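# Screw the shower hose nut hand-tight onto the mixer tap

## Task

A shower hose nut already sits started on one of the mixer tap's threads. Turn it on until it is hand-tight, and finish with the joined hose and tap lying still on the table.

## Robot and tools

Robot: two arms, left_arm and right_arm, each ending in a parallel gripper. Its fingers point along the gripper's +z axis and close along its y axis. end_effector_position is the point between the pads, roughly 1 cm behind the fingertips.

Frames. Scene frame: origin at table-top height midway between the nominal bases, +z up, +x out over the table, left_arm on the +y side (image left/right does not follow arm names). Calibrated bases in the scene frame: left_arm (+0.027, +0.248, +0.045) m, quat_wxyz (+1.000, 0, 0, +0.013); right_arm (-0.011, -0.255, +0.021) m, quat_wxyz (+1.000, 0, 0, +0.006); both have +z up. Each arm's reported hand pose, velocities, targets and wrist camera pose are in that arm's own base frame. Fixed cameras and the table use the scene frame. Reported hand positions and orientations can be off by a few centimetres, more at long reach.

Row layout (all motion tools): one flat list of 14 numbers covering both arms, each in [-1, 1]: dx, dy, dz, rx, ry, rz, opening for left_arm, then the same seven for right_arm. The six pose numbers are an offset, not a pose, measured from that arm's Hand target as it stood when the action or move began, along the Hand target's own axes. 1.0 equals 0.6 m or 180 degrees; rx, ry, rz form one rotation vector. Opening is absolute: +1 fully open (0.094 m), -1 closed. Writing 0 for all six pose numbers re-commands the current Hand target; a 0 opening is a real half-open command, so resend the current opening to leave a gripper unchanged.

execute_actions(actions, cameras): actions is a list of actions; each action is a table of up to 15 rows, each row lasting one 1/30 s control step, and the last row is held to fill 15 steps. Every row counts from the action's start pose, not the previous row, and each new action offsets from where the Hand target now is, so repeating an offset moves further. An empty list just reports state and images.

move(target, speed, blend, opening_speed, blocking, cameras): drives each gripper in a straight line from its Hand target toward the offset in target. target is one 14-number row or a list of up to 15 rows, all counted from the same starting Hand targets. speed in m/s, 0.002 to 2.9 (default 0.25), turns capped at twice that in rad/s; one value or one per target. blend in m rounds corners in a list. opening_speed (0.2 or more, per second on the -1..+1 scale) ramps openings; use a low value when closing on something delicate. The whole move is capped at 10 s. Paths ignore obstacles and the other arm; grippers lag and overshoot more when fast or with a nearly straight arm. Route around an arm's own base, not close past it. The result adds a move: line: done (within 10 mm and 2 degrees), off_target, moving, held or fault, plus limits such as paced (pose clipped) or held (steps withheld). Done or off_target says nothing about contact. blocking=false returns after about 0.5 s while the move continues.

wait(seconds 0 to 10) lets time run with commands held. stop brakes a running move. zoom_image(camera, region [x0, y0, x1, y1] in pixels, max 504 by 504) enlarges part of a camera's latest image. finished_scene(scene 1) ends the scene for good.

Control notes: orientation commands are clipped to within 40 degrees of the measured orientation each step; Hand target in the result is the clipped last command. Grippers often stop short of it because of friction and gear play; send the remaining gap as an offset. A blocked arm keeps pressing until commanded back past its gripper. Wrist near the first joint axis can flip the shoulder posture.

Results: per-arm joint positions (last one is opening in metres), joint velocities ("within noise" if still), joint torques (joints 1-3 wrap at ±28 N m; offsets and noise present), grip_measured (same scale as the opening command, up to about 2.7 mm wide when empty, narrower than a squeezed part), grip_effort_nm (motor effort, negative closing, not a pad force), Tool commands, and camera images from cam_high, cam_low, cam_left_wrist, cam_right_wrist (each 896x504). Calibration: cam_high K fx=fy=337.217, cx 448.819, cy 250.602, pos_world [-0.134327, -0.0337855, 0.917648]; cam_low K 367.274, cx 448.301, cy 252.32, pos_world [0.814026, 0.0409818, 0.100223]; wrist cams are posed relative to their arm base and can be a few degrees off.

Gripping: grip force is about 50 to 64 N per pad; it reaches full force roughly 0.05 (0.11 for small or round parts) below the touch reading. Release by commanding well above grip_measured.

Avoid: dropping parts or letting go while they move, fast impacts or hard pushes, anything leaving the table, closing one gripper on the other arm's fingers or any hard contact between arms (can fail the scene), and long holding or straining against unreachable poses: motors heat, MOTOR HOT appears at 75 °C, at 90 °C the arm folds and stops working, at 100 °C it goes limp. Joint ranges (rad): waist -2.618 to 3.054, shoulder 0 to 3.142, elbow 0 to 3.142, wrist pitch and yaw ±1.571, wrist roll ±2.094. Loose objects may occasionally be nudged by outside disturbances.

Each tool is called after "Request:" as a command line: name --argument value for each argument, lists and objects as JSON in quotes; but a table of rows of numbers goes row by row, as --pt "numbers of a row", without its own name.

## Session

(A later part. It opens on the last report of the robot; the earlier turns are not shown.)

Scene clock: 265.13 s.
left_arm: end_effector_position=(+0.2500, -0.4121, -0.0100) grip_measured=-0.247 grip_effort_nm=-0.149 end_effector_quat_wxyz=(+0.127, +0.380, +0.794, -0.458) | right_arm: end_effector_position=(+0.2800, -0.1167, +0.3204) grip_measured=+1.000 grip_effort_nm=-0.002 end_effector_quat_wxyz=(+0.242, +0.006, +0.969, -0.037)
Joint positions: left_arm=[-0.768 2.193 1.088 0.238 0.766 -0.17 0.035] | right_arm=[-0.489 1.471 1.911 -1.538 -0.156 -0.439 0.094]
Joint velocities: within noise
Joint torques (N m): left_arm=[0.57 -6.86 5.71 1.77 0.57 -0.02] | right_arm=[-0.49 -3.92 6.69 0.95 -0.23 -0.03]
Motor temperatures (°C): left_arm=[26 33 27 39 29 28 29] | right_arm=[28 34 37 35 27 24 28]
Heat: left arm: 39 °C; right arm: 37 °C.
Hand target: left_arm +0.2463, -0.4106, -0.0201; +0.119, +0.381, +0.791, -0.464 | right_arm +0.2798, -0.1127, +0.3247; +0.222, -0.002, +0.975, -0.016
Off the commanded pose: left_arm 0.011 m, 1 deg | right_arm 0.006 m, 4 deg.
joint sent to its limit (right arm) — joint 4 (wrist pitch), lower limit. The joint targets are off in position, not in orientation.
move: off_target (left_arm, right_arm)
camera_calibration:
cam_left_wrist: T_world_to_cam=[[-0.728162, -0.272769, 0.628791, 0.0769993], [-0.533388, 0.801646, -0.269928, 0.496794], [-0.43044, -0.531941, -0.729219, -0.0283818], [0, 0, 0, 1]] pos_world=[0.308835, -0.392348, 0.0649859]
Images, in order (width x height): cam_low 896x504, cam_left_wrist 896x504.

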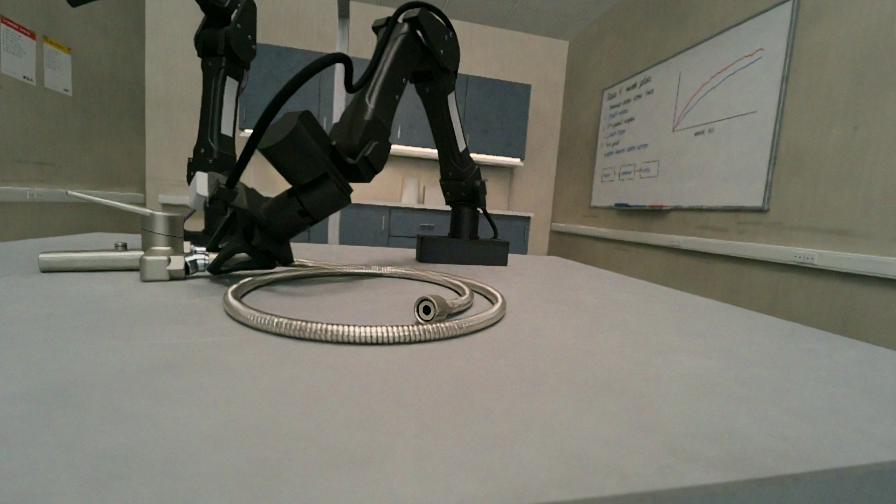

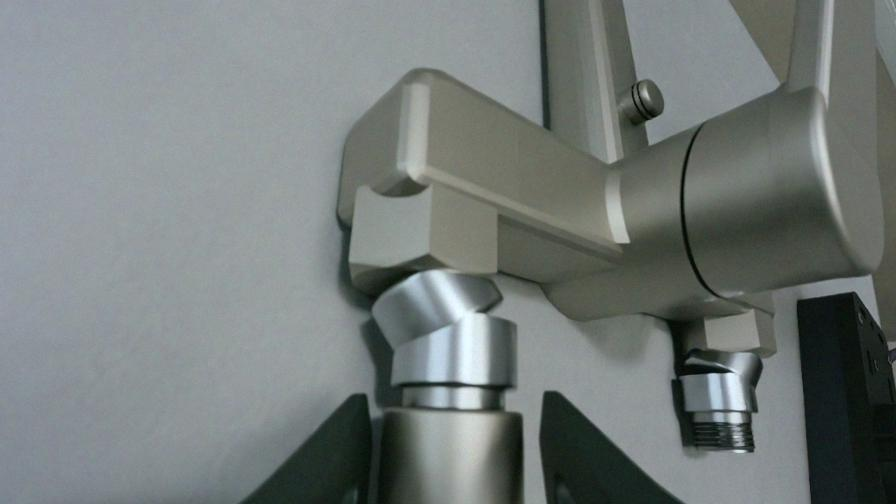

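Request:
move --target '[0.014,0,-0.004,0,0,0,-0.25,0,0,0,0,0,0,1]' --speed 0.25 --cameras '["cam_low","cam_left_wrist"]'

Request:
move --target '[0,0,0,0,0,0,-0.65,0,0,0,0,0,0,1]' --opening_speed 0.3 --cameras '["cam_low","cam_left_wrist"]'

Request:
zoom_image --camera "cam_low" --region '[130, 180, 310, 300]'

Scene clock: 284.03 s.
left_arm: end_effector_position=(+0.2430, -0.4083, -0.0151) grip_measured=-0.247 grip_effort_nm=-0.139 end_effector_quat_wxyz=(+0.125, +0.382, +0.792, -0.460) | right_arm: end_effector_position=(+0.2800, -0.1167, +0.3204) grip_measured=+1.000 grip_effort_nm=-0.007 end_effector_quat_wxyz=(+0.242, +0.006, +0.969, -0.037)
Joint positions: left_arm=[-0.771 2.193 1.053 0.274 0.772 -0.17 0.035] | right_arm=[-0.489 1.471 1.911 -1.538 -0.156 -0.439 0.094]
Joint velocities: within noise
Joint torques (N m): left_arm=[0.54 -7.36 5.14 1.68 0.53 0] | right_arm=[-0.46 -3.92 6.71 0.95 -0.24 -0.04]
Motor temperatures (°C): left_arm=[26 33 27 40 29 28 29] | right_arm=[28 33 37 35 27 24 28]
Heat: left arm: 40 °C; right arm: 37 °C.
Hand target: left_arm +0.2410, -0.4045, -0.0234; +0.119, +0.381, +0.791, -0.464 | right_arm +0.2798, -0.1127, +0.3247; +0.222, -0.002, +0.975, -0.016
Off the commanded pose: left_arm 0.009 m, 1 deg | right_arm 0.006 m, 4 deg.
joint sent to its limit (right arm) — joint 4 (wrist pitch), lower limit. The joint targets are off in position, not in orientation.
move: off_target (right_arm)
camera_calibration:
cam_left_wrist: T_world_to_cam=[[-0.728044, -0.265523, 0.63202, 0.0790763], [-0.528555, 0.804526, -0.270863, 0.488551], [-0.436556, -0.531258, -0.726074, -0.0312358], [0, 0, 0, 1]] pos_world=[0.302161, -0.38865, 0.0596731]
Images, in order (width x height): cam_low 896x504, cam_left_wrist 896x504.

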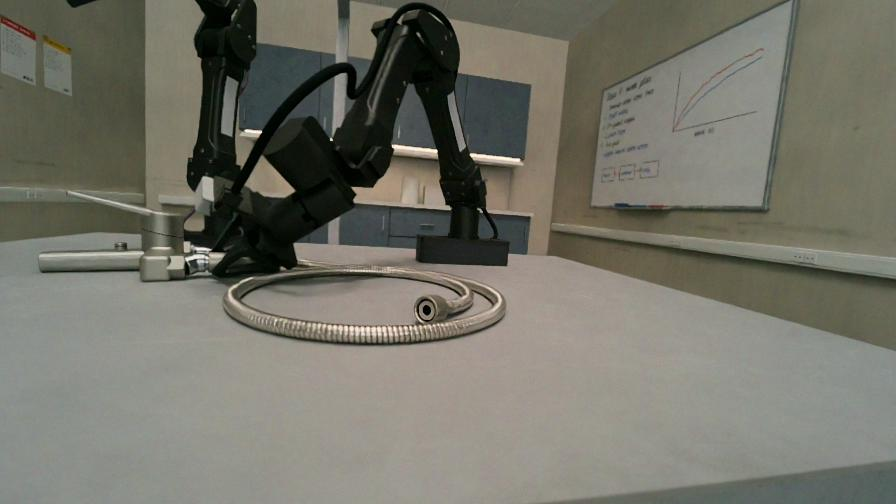

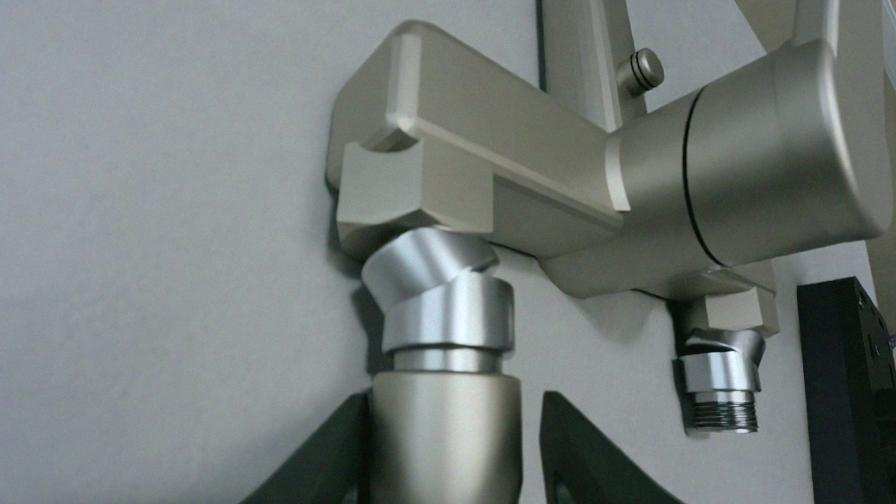

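Scene clock: 285.87 s.
left_arm: end_effector_position=(+0.2434, -0.4068, -0.0160) grip_measured=-0.424 grip_effort_nm=-1.018 end_effector_quat_wxyz=(+0.124, +0.380, +0.793, -0.459) | right_arm: end_effector_position=(+0.2800, -0.1167, +0.3204) grip_measured=+1.000 grip_effort_nm=-0.007 end_effector_quat_wxyz=(+0.242, +0.006, +0.969, -0.037)
Joint positions: left_arm=[-0.768 2.193 1.05 0.274 0.772 -0.17 0.027] | right_arm=[-0.489 1.471 1.911 -1.538 -0.156 -0.44 0.094]
Joint velocities: within noise
Joint torques (N m): left_arm=[0.66 -7.32 5.35 1.72 0.52 0.01] | right_arm=[-0.49 -3.88 6.69 0.94 -0.24 -0.03]
Motor temperatures (°C): left_arm=[26 33 27 40 29 28 29] | right_arm=[28 33 37 35 27 24 28]
Heat: left arm: 40 °C; right arm: 37 °C.
Hand target: left_arm +0.2410, -0.4045, -0.0234; +0.119, +0.381, +0.791, -0.464 | right_arm +0.2798, -0.1127, +0.3247; +0.222, -0.002, +0.975, -0.016
Off the commanded pose: left_arm 0.008 m, 1 deg | right_arm 0.006 m, 4 deg.
joint sent to its limit (right arm) — joint 4 (wrist pitch), lower limit. The joint targets are off in position, not in orientation.
move: off_target (right_arm)
camera_calibration:
cam_left_wrist: T_world_to_cam=[[-0.725807, -0.269149, 0.633059, 0.0783326], [-0.531671, 0.803439, -0.267977, 0.487769], [-0.436498, -0.531079, -0.72624, -0.0307686], [0, 0, 0, 1]] pos_world=[0.302756, -0.38715, 0.0587764]
Images, in order (width x height): cam_low 896x504, cam_left_wrist 896x504.

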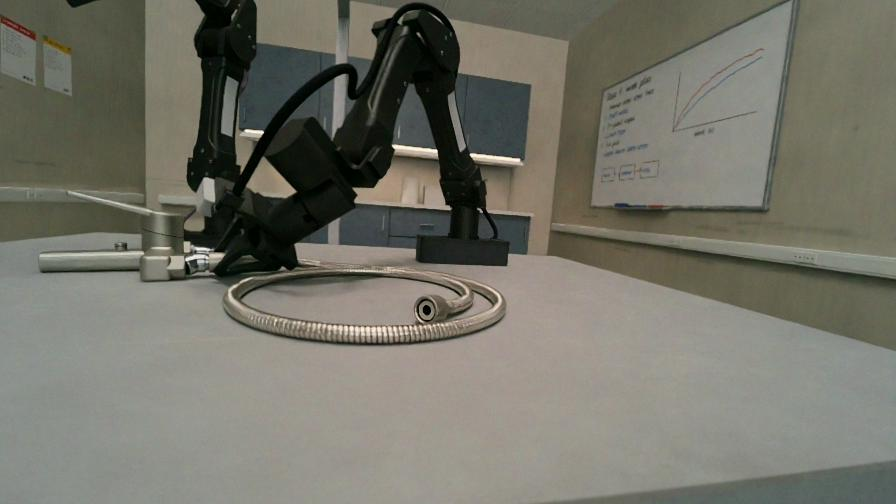

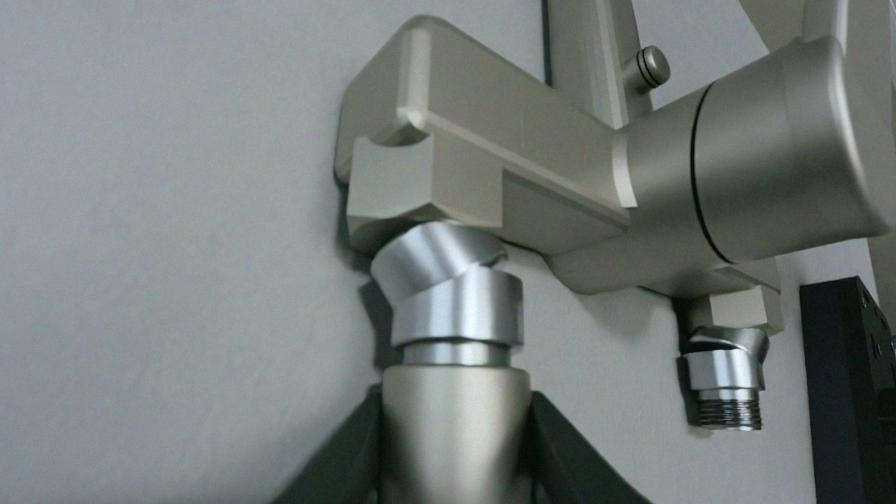

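Scaled by 2.800 from the camera's 896x504 image, which has a finer 1280x720 frame.

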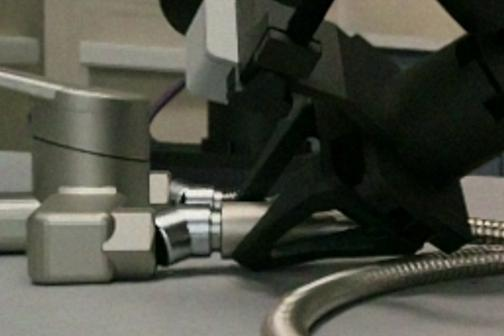

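Request:
move --target '[-0.0095,-0.0015,0,-0.157,0,0.157,-0.65,0,0,0,0,0,0,1]' --speed 0.3 --cameras '["cam_low","cam_left_wrist","cam_right_wrist"]'

Scene clock: 297.17 s.
left_arm: end_effector_position=(+0.2449, -0.4102, -0.0178) grip_measured=-0.425 grip_effort_nm=-1.033 end_effector_quat_wxyz=(+0.308, +0.515, +0.765, -0.233) | right_arm: end_effector_position=(+0.2800, -0.1167, +0.3204) grip_measured=+1.000 grip_effort_nm=-0.007 end_effector_quat_wxyz=(+0.242, +0.006, +0.969, -0.037)
Joint positions: left_arm=[-0.962 2.061 0.942 0.321 0.197 0.142 0.027] | right_arm=[-0.489 1.471 1.911 -1.538 -0.156 -0.44 0.094]
Joint velocities: within noise
Joint torques (N m): left_arm=[-0.62 -8.65 5.39 1.77 -0.33 0.12] | right_arm=[-0.47 -3.9 6.72 0.95 -0.23 -0.05]
Motor temperatures (°C): left_arm=[26 33 27 39 29 28 30] | right_arm=[28 33 37 35 27 24 28]
Heat: left arm: 39 °C; right arm: 37 °C.
Hand target: left_arm +0.2443, -0.4076, -0.0197; +0.316, +0.521, +0.763, -0.216 | right_arm +0.2798, -0.1127, +0.3247; +0.222, -0.002, +0.975, -0.016
Off the commanded pose: left_arm 0.003 m, 2 deg | right_arm 0.006 m, 4 deg.
joint sent to its limit (right arm) — joint 4 (wrist pitch), lower limit. The joint targets are off in position, not in orientation.
move: off_target (right_arm)
camera_calibration:
cam_left_wrist: T_world_to_cam=[[-0.939107, -0.341467, 0.0384357, 0.0916469], [-0.333822, 0.88007, -0.337698, 0.472496], [0.0814869, -0.329966, -0.940469, -0.0814406], [0, 0, 0, 1]] pos_world=[0.250432, -0.411407, 0.0794461]
cam_right_wrist: T_world_to_cam=[[-0.0476747, -0.996303, 0.071461, -0.125811], [-0.996081, 0.0420848, -0.0777868, 0.348517], [0.0744918, -0.0748895, -0.994406, 0.380303], [0, 0, 0, 1]] pos_world=[0.312824, -0.111532, 0.414276]
Images, in order (width x height): cam_low 896x504, cam_left_wrist 896x504, cam_right_wrist 896x504.

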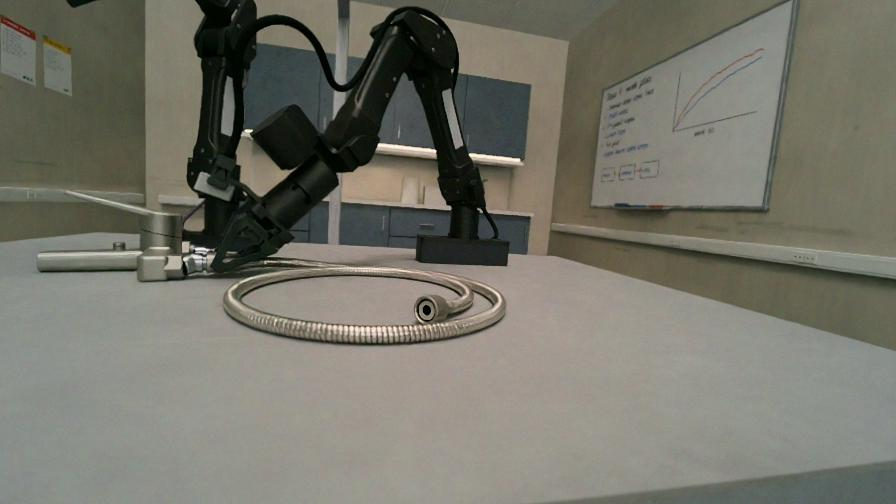

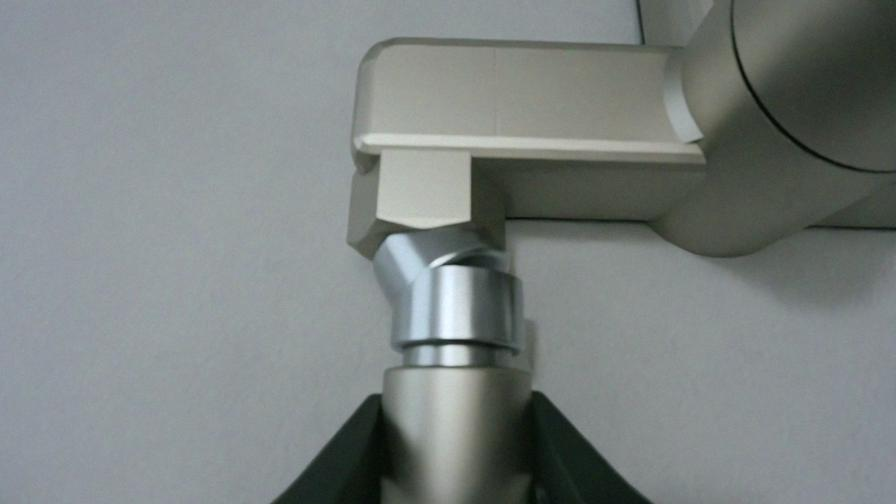

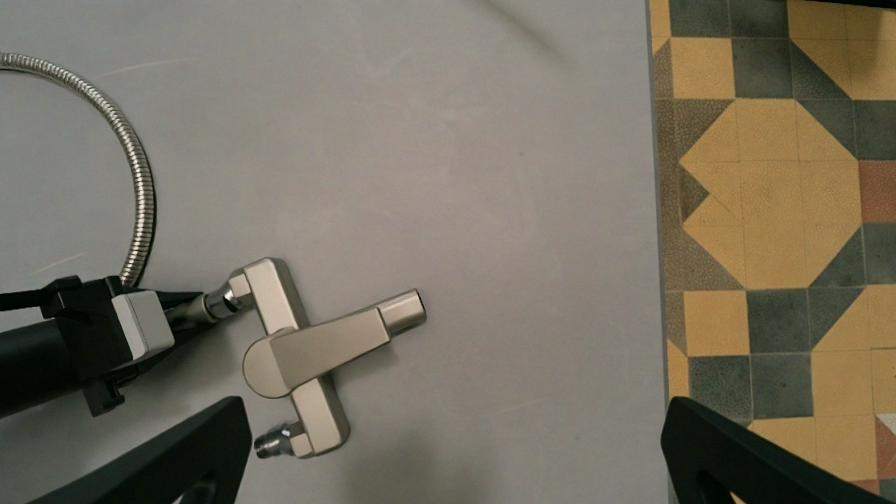

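Request:
move --target '[-0.005,0,0,-0.157,0,0.157,-0.65,0,0,0,0,0,0,1]' --speed 0.3 --cameras '["cam_low","cam_left_wrist","cam_right_wrist"]'

Request:
zoom_image --camera "cam_low" --region '[130, 180, 310, 300]'

Scene clock: 304.97 s.
left_arm: end_effector_position=(+0.2423, -0.4103, -0.0164) grip_measured=-0.425 grip_effort_nm=-1.028 end_effector_quat_wxyz=(+0.463, +0.595, +0.656, +0.039) | right_arm: end_effector_position=(+0.2800, -0.1167, +0.3204) grip_measured=+1.000 grip_effort_nm=-0.002 end_effector_quat_wxyz=(+0.242, +0.006, +0.969, -0.037)
Joint positions: left_arm=[-1.201 2.12 0.863 0.577 -0.444 0.487 0.027] | right_arm=[-0.489 1.471 1.911 -1.538 -0.156 -0.44 0.094]
Joint velocities: within noise
Joint torques (N m): left_arm=[-0.36 -6.65 5.35 2.2 -0.56 0.34] | right_arm=[-0.47 -3.93 6.71 0.94 -0.25 -0.05]
Motor temperatures (°C): left_arm=[26 34 27 40 29 28 31] | right_arm=[28 33 37 35 27 24 28]
Heat: left arm: 40 °C; right arm: 37 °C.
Hand target: left_arm +0.2450, -0.4096, -0.0176; +0.475, +0.597, +0.644, +0.058 | right_arm +0.2798, -0.1127, +0.3247; +0.222, -0.002, +0.975, -0.016
Off the commanded pose: left_arm 0.003 m, 3 deg | right_arm 0.006 m, 4 deg.
joint sent to its limit (right arm) — joint 4 (wrist pitch), lower limit. The joint targets are off in position, not in orientation.
move: off_target (left_arm, right_arm)
camera_calibration:
cam_left_wrist: T_world_to_cam=[[-0.750696, -0.268924, -0.603437, 0.0627143], [-0.145508, 0.958275, -0.246041, 0.460188], [0.644425, -0.0968974, -0.758504, -0.117702], [0, 0, 0, 1]] pos_world=[0.18989, -0.435526, 0.0617919]
cam_right_wrist: T_world_to_cam=[[-0.0476747, -0.996303, 0.071461, -0.125811], [-0.996081, 0.0420848, -0.0777868, 0.348517], [0.0744918, -0.0748895, -0.994406, 0.380303], [0, 0, 0, 1]] pos_world=[0.312824, -0.111532, 0.414276]
Images, in order (width x height): cam_low 896x504, cam_left_wrist 896x504, cam_right_wrist 896x504.

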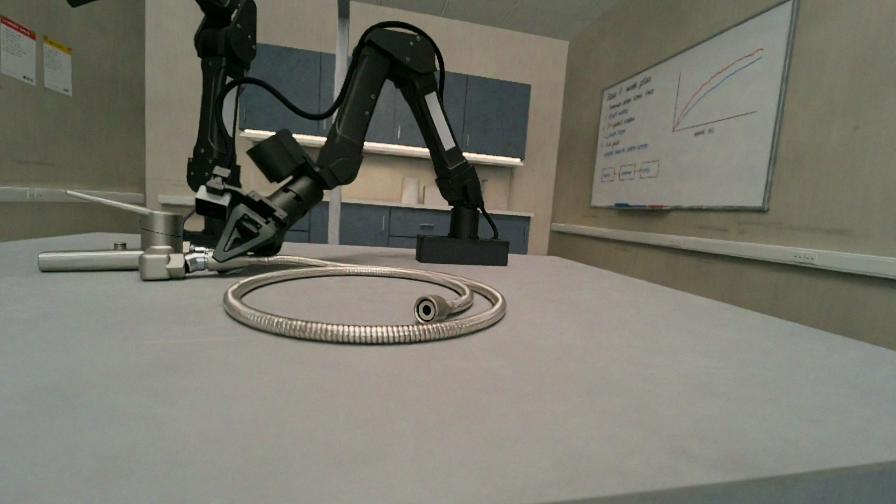

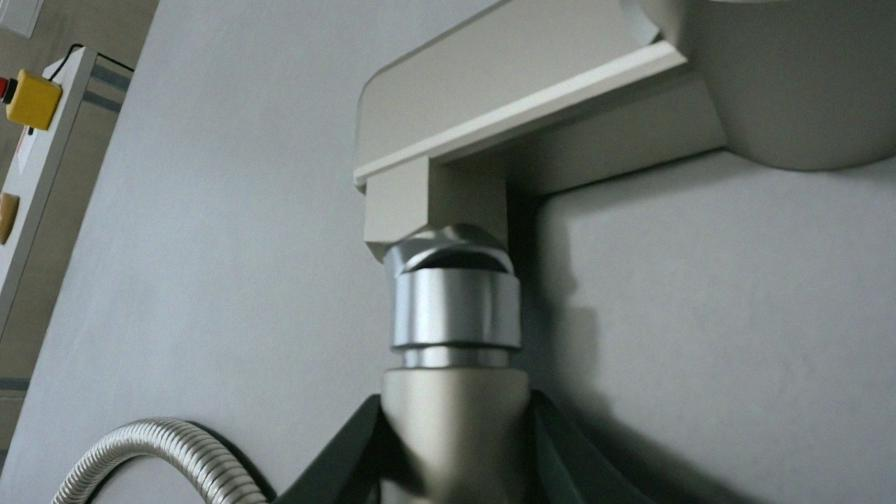

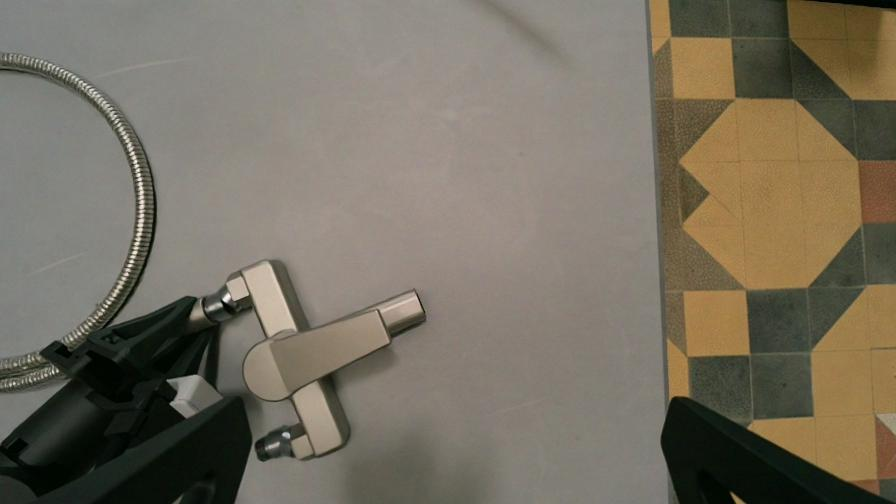

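Scaled by 2.800 from the camera's 896x504 image, which has a finer 1280x720 frame.

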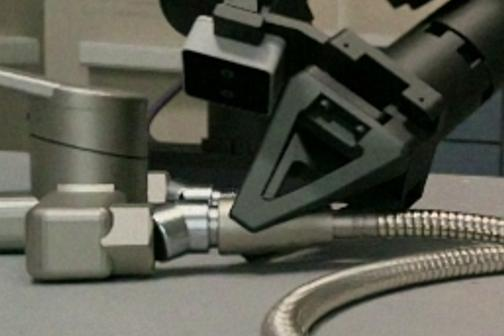

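Request:
move --pt "0 0 0 0 0 0 -0.2 0 0 0 0 0 0 1" --pt "0.011 -0.0087 -0.0035 0.314 0 -0.314 -0.2 0 0 0 0 0 0 1" --pt "0.011 -0.0087 -0.0035 0.314 0 -0.314 -0.65 0 0 0 0 0 0 1" --pt "0 0 0 0 0 0 -0.65 0 0 0 0 0 0 1" --speed 0.6 --cameras '["cam_low","cam_left_wrist","cam_right_wrist"]'

Scene clock: 328.40 s.
left_arm: end_effector_position=(+0.2387, -0.4136, -0.0152) grip_measured=-0.428 grip_effort_nm=-1.028 end_effector_quat_wxyz=(+0.465, +0.599, +0.651, +0.035) | right_arm: end_effector_position=(+0.2800, -0.1167, +0.3204) grip_measured=+1.000 grip_effort_nm=-0.002 end_effector_quat_wxyz=(+0.242, +0.006, +0.969, -0.037)
Joint positions: left_arm=[-1.209 2.119 0.863 0.582 -0.438 0.492 0.027] | right_arm=[-0.489 1.471 1.911 -1.538 -0.156 -0.44 0.094]
Joint velocities: within noise
Joint torques (N m): left_arm=[-0.17 -6.57 5.3 2.2 -0.62 0.3] | right_arm=[-0.51 -3.89 6.65 0.95 -0.23 -0.03]
Motor temperatures (°C): left_arm=[26 34 27 40 29 28 31] | right_arm=[28 33 37 34 27 24 28]
Heat: left arm: 40 °C; right arm: 37 °C.
Hand target: left_arm +0.2450, -0.4096, -0.0176; +0.475, +0.597, +0.644, +0.058 | right_arm +0.2798, -0.1127, +0.3247; +0.222, -0.002, +0.975, -0.016
Off the commanded pose: left_arm 0.008 m, 3 deg | right_arm 0.006 m, 4 deg.
joint sent to its limit (right arm) — joint 4 (wrist pitch), lower limit. The joint targets are off in position, not in orientation.
move: off_target (left_arm, right_arm); target 3's new opening was sent with left_arm's hand 0.012 m and 2 deg from that target
camera_calibration:
cam_left_wrist: T_world_to_cam=[[-0.754094, -0.260049, -0.60309, 0.064318], [-0.130826, 0.959345, -0.250081, 0.460073], [0.643605, -0.109685, -0.757458, -0.119824], [0, 0, 0, 1]] pos_world=[0.185811, -0.437786, 0.0630839]
cam_right_wrist: T_world_to_cam=[[-0.0476747, -0.996303, 0.071461, -0.125811], [-0.996081, 0.0420848, -0.0777868, 0.348517], [0.0744918, -0.0748895, -0.994406, 0.380303], [0, 0, 0, 1]] pos_world=[0.312824, -0.111532, 0.414276]
Images, in order (width x height): cam_low 896x504, cam_left_wrist 896x504, cam_right_wrist 896x504.

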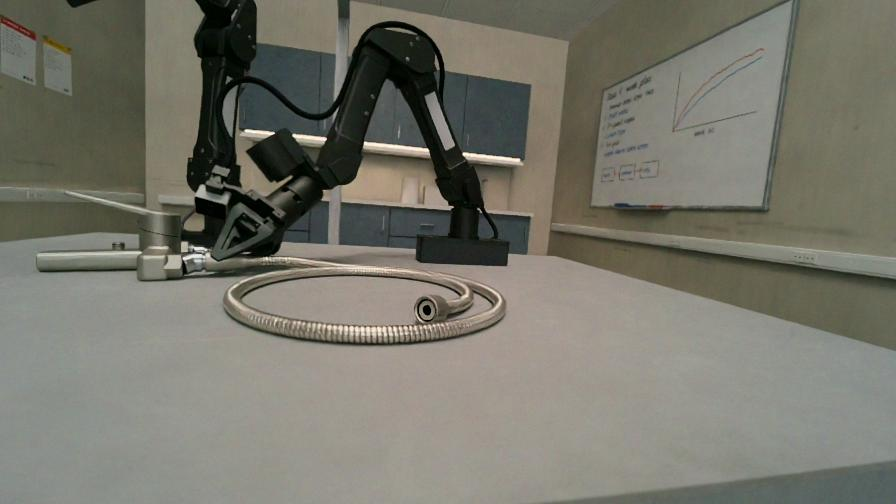

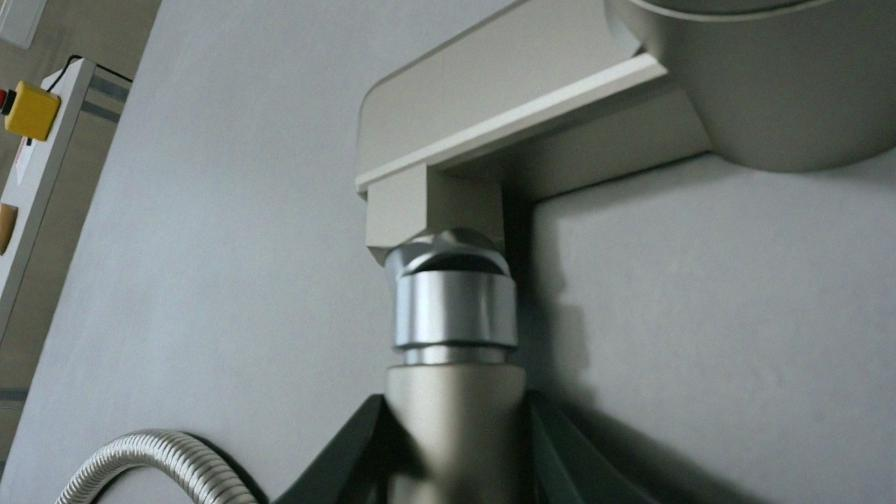

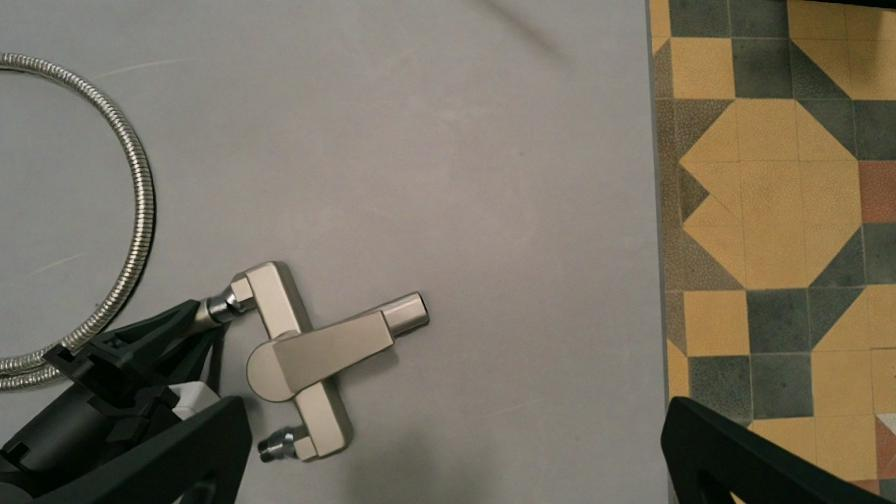

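Request:
move --pt "0 0 0 0 0 0 -0.2 0 0 0 0 0 0 1" --pt "0.011 -0.0087 -0.0035 0.314 0 -0.314 -0.2 0 0 0 0 0 0 1" --speed 0.6 --cameras '["cam_left_wrist"]'

Scene clock: 337.20 s.
left_arm: end_effector_position=(+0.2453, -0.4050, -0.0104) grip_measured=-0.203 grip_effort_nm=0.139 end_effector_quat_wxyz=(+0.141, +0.385, +0.785, -0.464) | right_arm: end_effector_position=(+0.2800, -0.1167, +0.3204) grip_measured=+1.000 grip_effort_nm=-0.002 end_effector_quat_wxyz=(+0.242, +0.006, +0.969, -0.037)
Joint positions: left_arm=[-0.762 2.176 1.022 0.32 0.774 -0.163 0.037] | right_arm=[-0.489 1.471 1.911 -1.538 -0.156 -0.44 0.094]
Joint velocities: within noise
Joint torques (N m): left_arm=[0.34 -6.11 7.5 1.33 0.48 -0.08] | right_arm=[-0.43 -3.85 6.72 0.93 -0.24 -0.03]
Motor temperatures (°C): left_arm=[26 34 27 40 29 28 31] | right_arm=[28 33 37 34 27 24 28]
Heat: left arm: 40 °C; right arm: 37 °C.
Hand target: left_arm +0.2410, -0.4045, -0.0234; +0.119, +0.381, +0.791, -0.464 | right_arm +0.2798, -0.1127, +0.3247; +0.222, -0.002, +0.975, -0.016
Off the commanded pose: left_arm 0.014 m, 3 deg | right_arm 0.006 m, 4 deg.
joint sent to its limit (right arm) — joint 4 (wrist pitch), lower limit. The joint targets are off in position, not in orientation.
move: off_target (left_arm, right_arm)
camera_calibration:
cam_left_wrist: T_world_to_cam=[[-0.743939, -0.254068, 0.618064, 0.087074], [-0.52459, 0.794988, -0.304631, 0.483317], [-0.413957, -0.550857, -0.724704, -0.0384691], [0, 0, 0, 1]] pos_world=[0.302396, -0.383299, 0.0655371]
Images, in order (width x height): cam_left_wrist 896x504.

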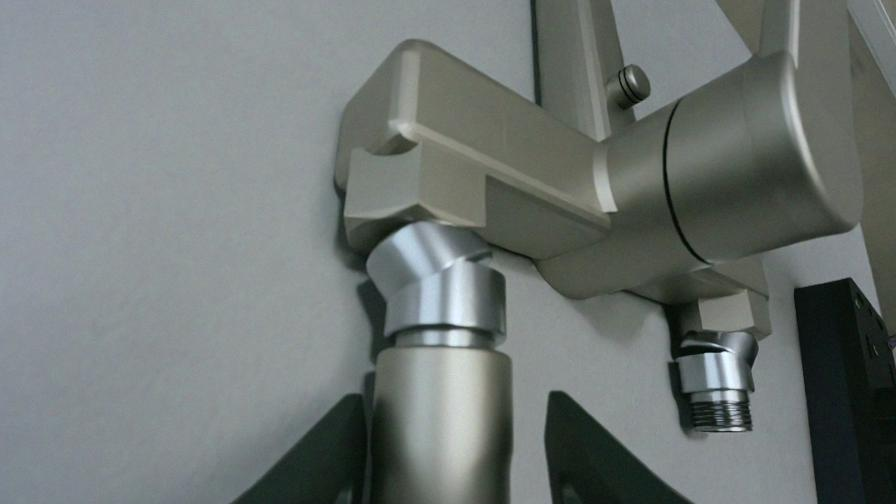

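Request:
move --pt "0.006 0.0045 0.006 0 0 0 -0.2 0 0 0 0 0 0 1" --pt "0.006 0.0045 0.006 0 0 0 -0.65 0 0 0 0 0 0 1" --pt "-0.014 -0.0038 0.0006 -0.314 0 0.314 -0.65 0 0 0 0 0 0 1" --pt "-0.014 -0.0038 0.0006 -0.314 0 0.314 -0.2 0 0 0 0 0 0 1" --pt "0.006 0.0045 0.006 0 0 0 -0.2 0 0 0 0 0 0 1" --speed 0.6 --cameras '["cam_left_wrist","cam_right_wrist"]'

Scene clock: 361.27 s.
left_arm: end_effector_position=(+0.2480, -0.4082, -0.0086) grip_measured=-0.203 grip_effort_nm=0.139 end_effector_quat_wxyz=(+0.153, +0.389, +0.780, -0.467) | right_arm: end_effector_position=(+0.2800, -0.1167, +0.3204) grip_measured=+1.000 grip_effort_nm=-0.002 end_effector_quat_wxyz=(+0.242, +0.006, +0.969, -0.037)
Joint positions: left_arm=[-0.764 2.182 1.024 0.35 0.772 -0.162 0.037] | right_arm=[-0.489 1.471 1.911 -1.538 -0.156 -0.44 0.094]
Joint velocities: within noise
Joint torques (N m): left_arm=[0.21 -5.61 6.83 1.35 0.52 -0.11] | right_arm=[-0.46 -3.88 6.68 0.96 -0.25 -0.04]
Motor temperatures (°C): left_arm=[26 33 27 39 29 28 30] | right_arm=[28 33 37 34 27 24 28]
Heat: left arm: 39 °C; right arm: 37 °C.
Hand target: left_arm +0.2398, -0.4050, -0.0290; +0.119, +0.381, +0.791, -0.464 | right_arm +0.2798, -0.1127, +0.3247; +0.222, -0.002, +0.975, -0.016
Off the commanded pose: left_arm 0.022 m, 4 deg | right_arm 0.006 m, 4 deg.
joint sent to its limit (right arm) — joint 4 (wrist pitch), lower limit. The joint targets are off in position, not in orientation.
move: off_target (left_arm, right_arm); target 2's new opening was sent with left_arm's hand 0.019 m and 3 deg from that target; target 4's new opening was sent with left_arm's hand 0.011 m and 3 deg from that target
camera_calibration:
cam_left_wrist: T_world_to_cam=[[-0.757084, -0.24244, 0.606668, 0.0950207], [-0.5169, 0.790181, -0.329283, 0.48372], [-0.399546, -0.562882, -0.723552, -0.0463323], [0, 0, 0, 1]] pos_world=[0.303462, -0.385269, 0.0681108]
cam_right_wrist: T_world_to_cam=[[-0.0476747, -0.996303, 0.071461, -0.125811], [-0.996081, 0.0420848, -0.0777868, 0.348517], [0.0744918, -0.0748895, -0.994406, 0.380303], [0, 0, 0, 1]] pos_world=[0.312824, -0.111532, 0.414276]
Images, in order (width x height): cam_left_wrist 896x504, cam_right_wrist 896x504.

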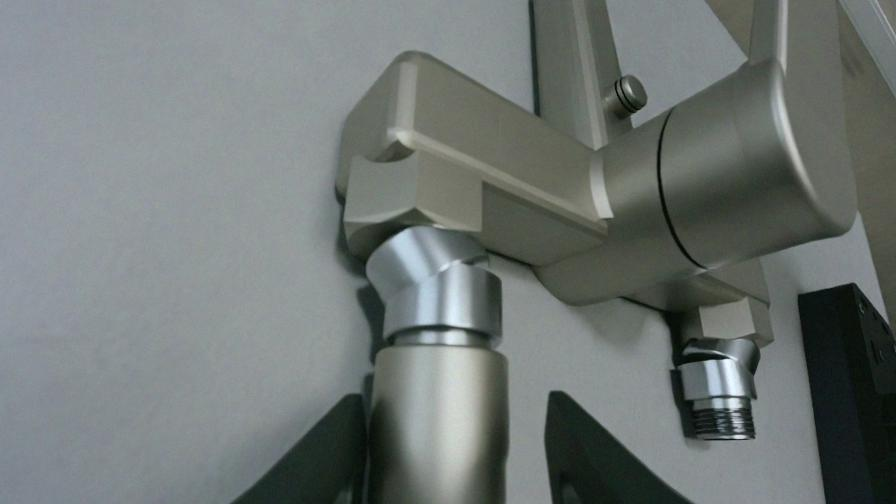

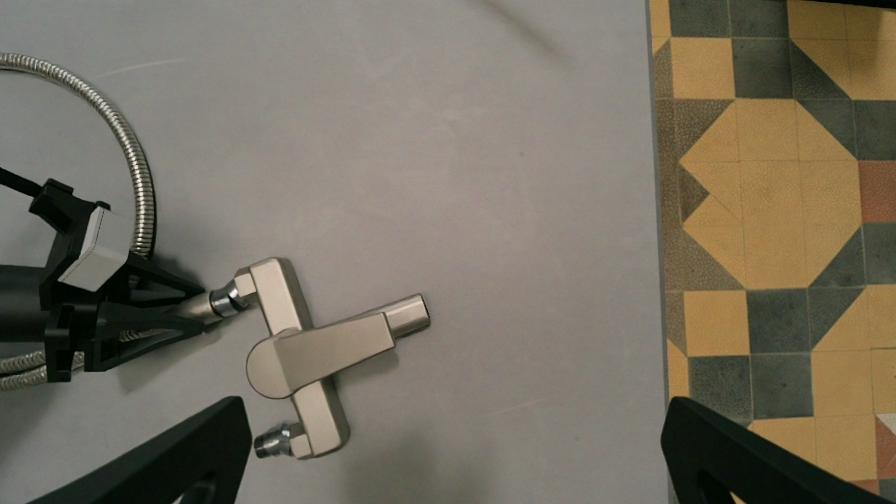

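Request:
execute_actions --actions '[]' --cameras '["cam_low","cam_high"]'

Request:
zoom_image --camera "cam_low" --region '[130, 180, 370, 300]'

Request:
zoom_image --camera "cam_high" --region '[430, 210, 570, 310]'

Scene clock: 367.47 s.
left_arm: end_effector_position=(+0.2480, -0.4082, -0.0086) grip_measured=-0.203 grip_effort_nm=0.139 end_effector_quat_wxyz=(+0.153, +0.389, +0.780, -0.467) | right_arm: end_effector_position=(+0.2800, -0.1167, +0.3204) grip_measured=+1.000 grip_effort_nm=-0.007 end_effector_quat_wxyz=(+0.242, +0.006, +0.969, -0.037)
Joint positions: left_arm=[-0.764 2.182 1.024 0.35 0.772 -0.162 0.037] | right_arm=[-0.489 1.471 1.911 -1.538 -0.156 -0.44 0.094]
Joint velocities: within noise
Joint torques (N m): left_arm=[0.29 -5.57 6.89 1.31 0.49 -0.11] | right_arm=[-0.47 -3.93 6.67 0.94 -0.24 -0.03]
Motor temperatures (°C): left_arm=[26 34 27 39 29 28 30] | right_arm=[28 33 37 34 27 24 28]
Heat: left arm: 39 °C; right arm: 37 °C.
Hand target: left_arm +0.2398, -0.4050, -0.0290; +0.119, +0.381, +0.791, -0.464 | right_arm +0.2798, -0.1127, +0.3247; +0.222, -0.002, +0.975, -0.016
Tool commands: left_gripper/opening=-0.2 right_gripper/opening=+1.0
Off the commanded pose: left_arm 0.022 m, 4 deg | right_arm 0.006 m, 4 deg.
Images, in order (width x height): cam_high 896x504, cam_low 896x504.

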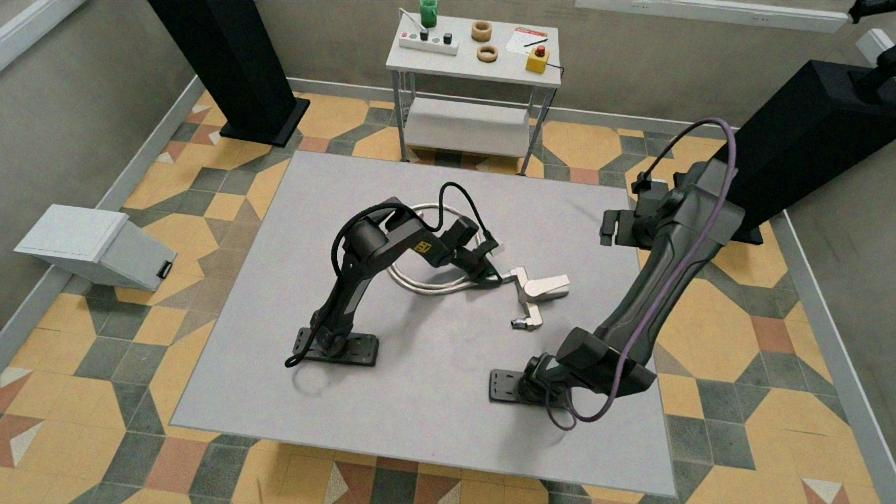

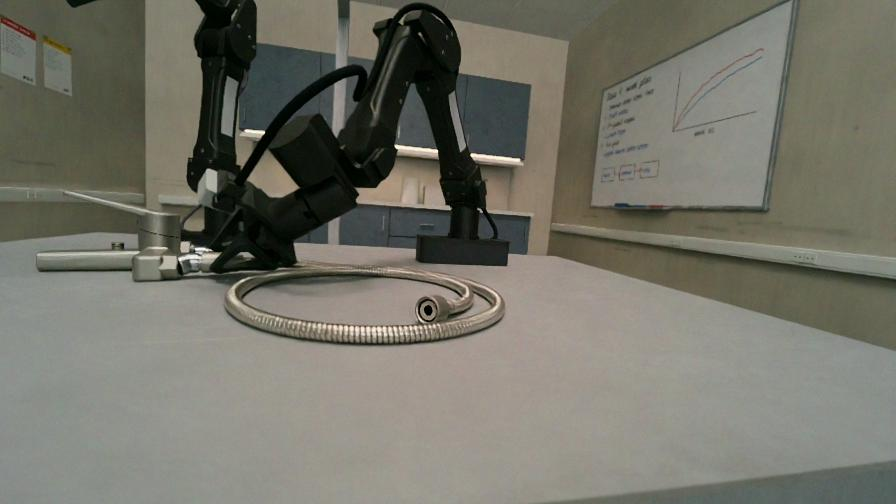

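Scaled by 2.100 from the camera's 896x504 image, which has a finer 1280x720 frame.

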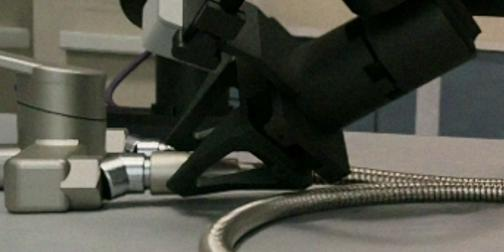

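Scaled by 3.600 from the camera's 896x504 image, which has a finer 1280x720 frame.

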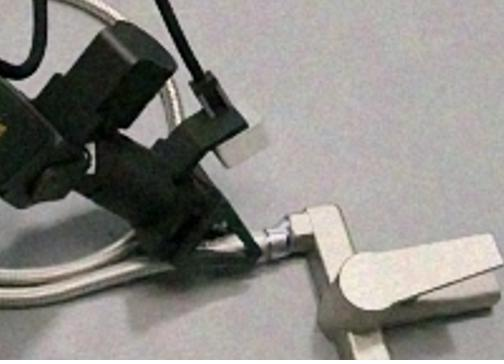

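Request:
move --pt "-0.0385 -0.0073 -0.026 0 0.067 0 -0.2 0 0 0 0 0 0 1" --pt "-0.015 -0.0073 -0.0025 0 0.067 0 -0.2 0 0 0 0 0 0 1" --speed 0.2 --cameras '["cam_left_wrist","cam_low"]'

Request:
zoom_image --camera "cam_low" --region '[130, 180, 370, 300]'

Scene clock: 386.97 s.
left_arm: end_effector_position=(+0.2479, -0.4118, -0.0108) grip_measured=-0.203 grip_effort_nm=0.139 end_effector_quat_wxyz=(+0.051, +0.423, +0.800, -0.422) | right_arm: end_effector_position=(+0.2800, -0.1167, +0.3204) grip_measured=+1.000 grip_effort_nm=-0.002 end_effector_quat_wxyz=(+0.242, +0.006, +0.969, -0.037)
Joint positions: left_arm=[-0.765 2.245 1.327 -0.217 0.788 0.024 0.037] | right_arm=[-0.489 1.471 1.911 -1.538 -0.156 -0.44 0.094]
Joint velocities: within noise
Joint torques (N m): left_arm=[-0.2 -7.88 7.68 0.93 0.56 0.22] | right_arm=[-0.46 -3.95 6.72 0.95 -0.24 -0.04]
Motor temperatures (°C): left_arm=[26 34 27 38 29 28 30] | right_arm=[28 33 37 34 27 24 28]
Heat: left arm: 38 °C; right arm: 37 °C.
Hand target: left_arm +0.2431, -0.4094, -0.0205; +0.035, +0.428, +0.799, -0.421 | right_arm +0.2798, -0.1127, +0.3247; +0.222, -0.002, +0.975, -0.016
Off the commanded pose: left_arm 0.011 m, 2 deg | right_arm 0.006 m, 4 deg.
joint sent to its limit (right arm) — joint 4 (wrist pitch), lower limit. The joint targets are off in position, not in orientation.
move: off_target (left_arm, right_arm)
camera_calibration:
cam_left_wrist: T_world_to_cam=[[-0.726156, -0.26595, 0.63401, 0.0783596], [-0.439112, 0.888972, -0.130033, 0.509323], [-0.529035, -0.372826, -0.762314, 0.0599473], [0, 0, 0, 1]] pos_world=[0.312265, -0.409584, 0.0622467]
Images, in order (width x height): cam_low 896x504, cam_left_wrist 896x504.

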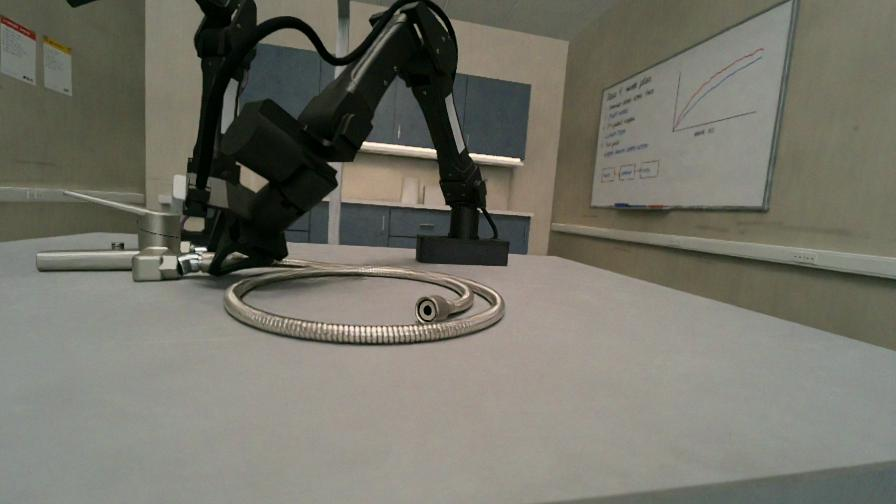

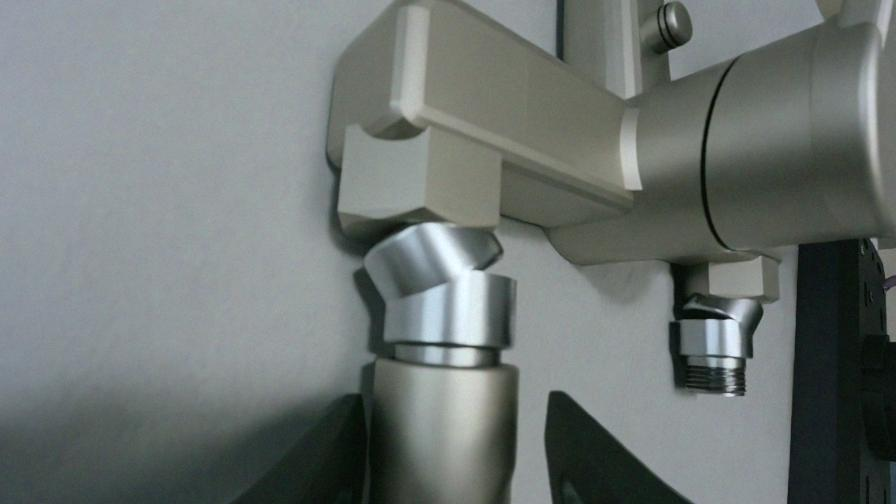

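Scaled by 2.100 from the camera's 896x504 image, which has a finer 1280x720 frame.

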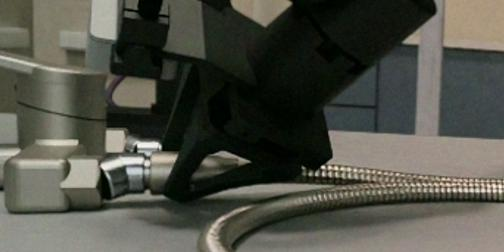

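Request:
move --pt "0.011 0.005 0.0048 0 0 0 -0.2 0 0 0 0 0 0 1" --pt "0.011 0.005 0.0048 0 0 0 -0.65 0 0 0 0 0 0 1" --speed 0.2 --cameras '["cam_left_wrist","cam_low"]'

Request:
zoom_image --camera "cam_low" --region '[130, 180, 370, 300]'

Scene clock: 398.20 s.
left_arm: end_effector_position=(+0.2453, -0.4091, -0.0146) grip_measured=-0.428 grip_effort_nm=-1.028 end_effector_quat_wxyz=(+0.047, +0.425, +0.801, -0.419) | right_arm: end_effector_position=(+0.2800, -0.1167, +0.3204) grip_measured=+1.000 grip_effort_nm=-0.007 end_effector_quat_wxyz=(+0.242, +0.006, +0.969, -0.037)
Joint positions: left_arm=[-0.765 2.246 1.317 -0.217 0.786 0.031 0.027] | right_arm=[-0.489 1.471 1.911 -1.538 -0.156 -0.44 0.094]
Joint velocities: within noise
Joint torques (N m): left_arm=[-0.17 -7.66 6.09 1.17 0.6 0.13] | right_arm=[-0.49 -3.88 6.67 0.95 -0.23 -0.04]
Motor temperatures (°C): left_arm=[26 34 27 37 29 28 30] | right_arm=[28 33 37 34 27 24 27]
Heat: left arm: 37 °C; right arm: 37 °C.
Hand target: left_arm +0.2402, -0.4063, -0.0271; +0.035, +0.428, +0.799, -0.421 | right_arm +0.2798, -0.1127, +0.3247; +0.222, -0.002, +0.975, -0.016
Off the commanded pose: left_arm 0.014 m, 1 deg | right_arm 0.006 m, 4 deg.
joint sent to its limit (right arm) — joint 4 (wrist pitch), lower limit. The joint targets are off in position, not in orientation.
move: off_target (left_arm, right_arm); target 2's new opening was sent with left_arm's hand 0.015 m and 1 deg from that target
camera_calibration:
cam_left_wrist: T_world_to_cam=[[-0.72577, -0.267506, 0.633797, 0.0789131], [-0.435615, 0.891766, -0.122442, 0.505701], [-0.532444, -0.364956, -0.763747, 0.0606947], [0, 0, 0, 1]] pos_world=[0.30988, -0.407707, 0.0582598]
Images, in order (width x height): cam_low 896x504, cam_left_wrist 896x504.

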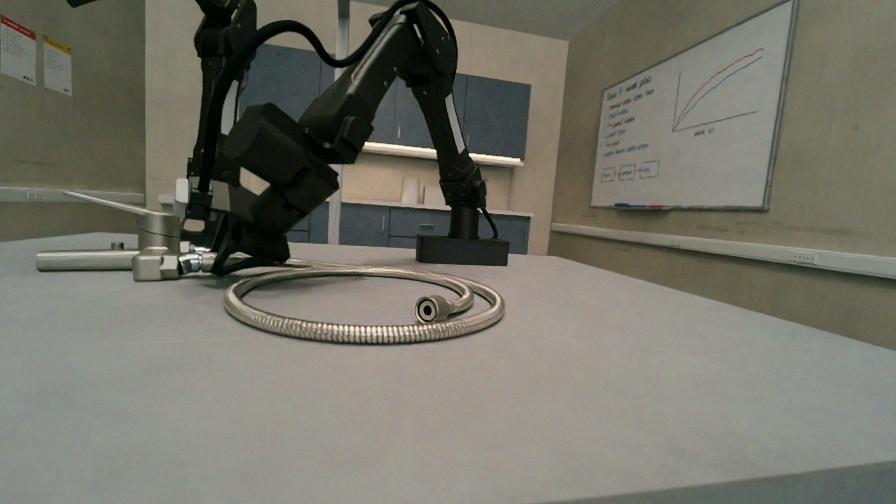

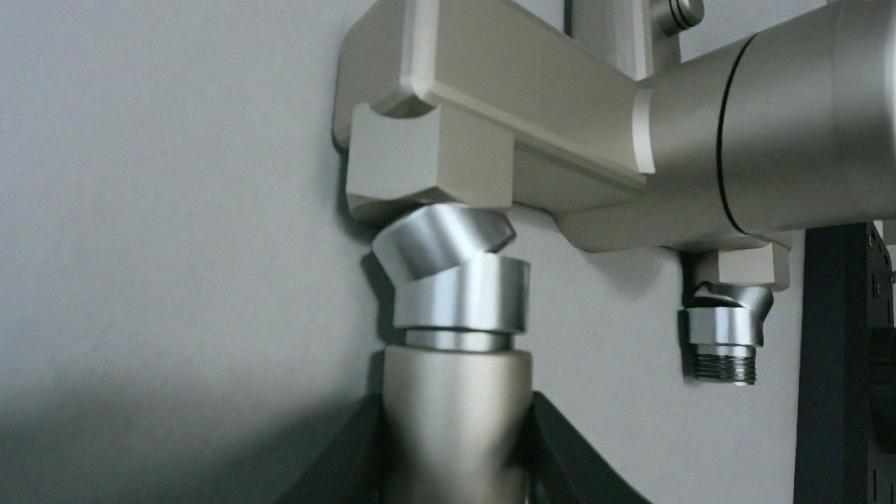

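Scaled by 2.100 from the camera's 896x504 image, which has a finer 1280x720 frame.

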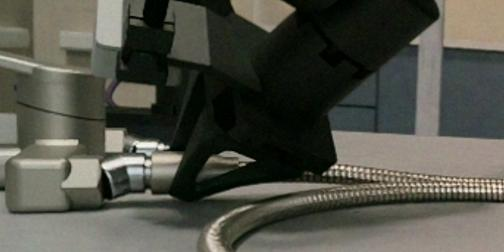

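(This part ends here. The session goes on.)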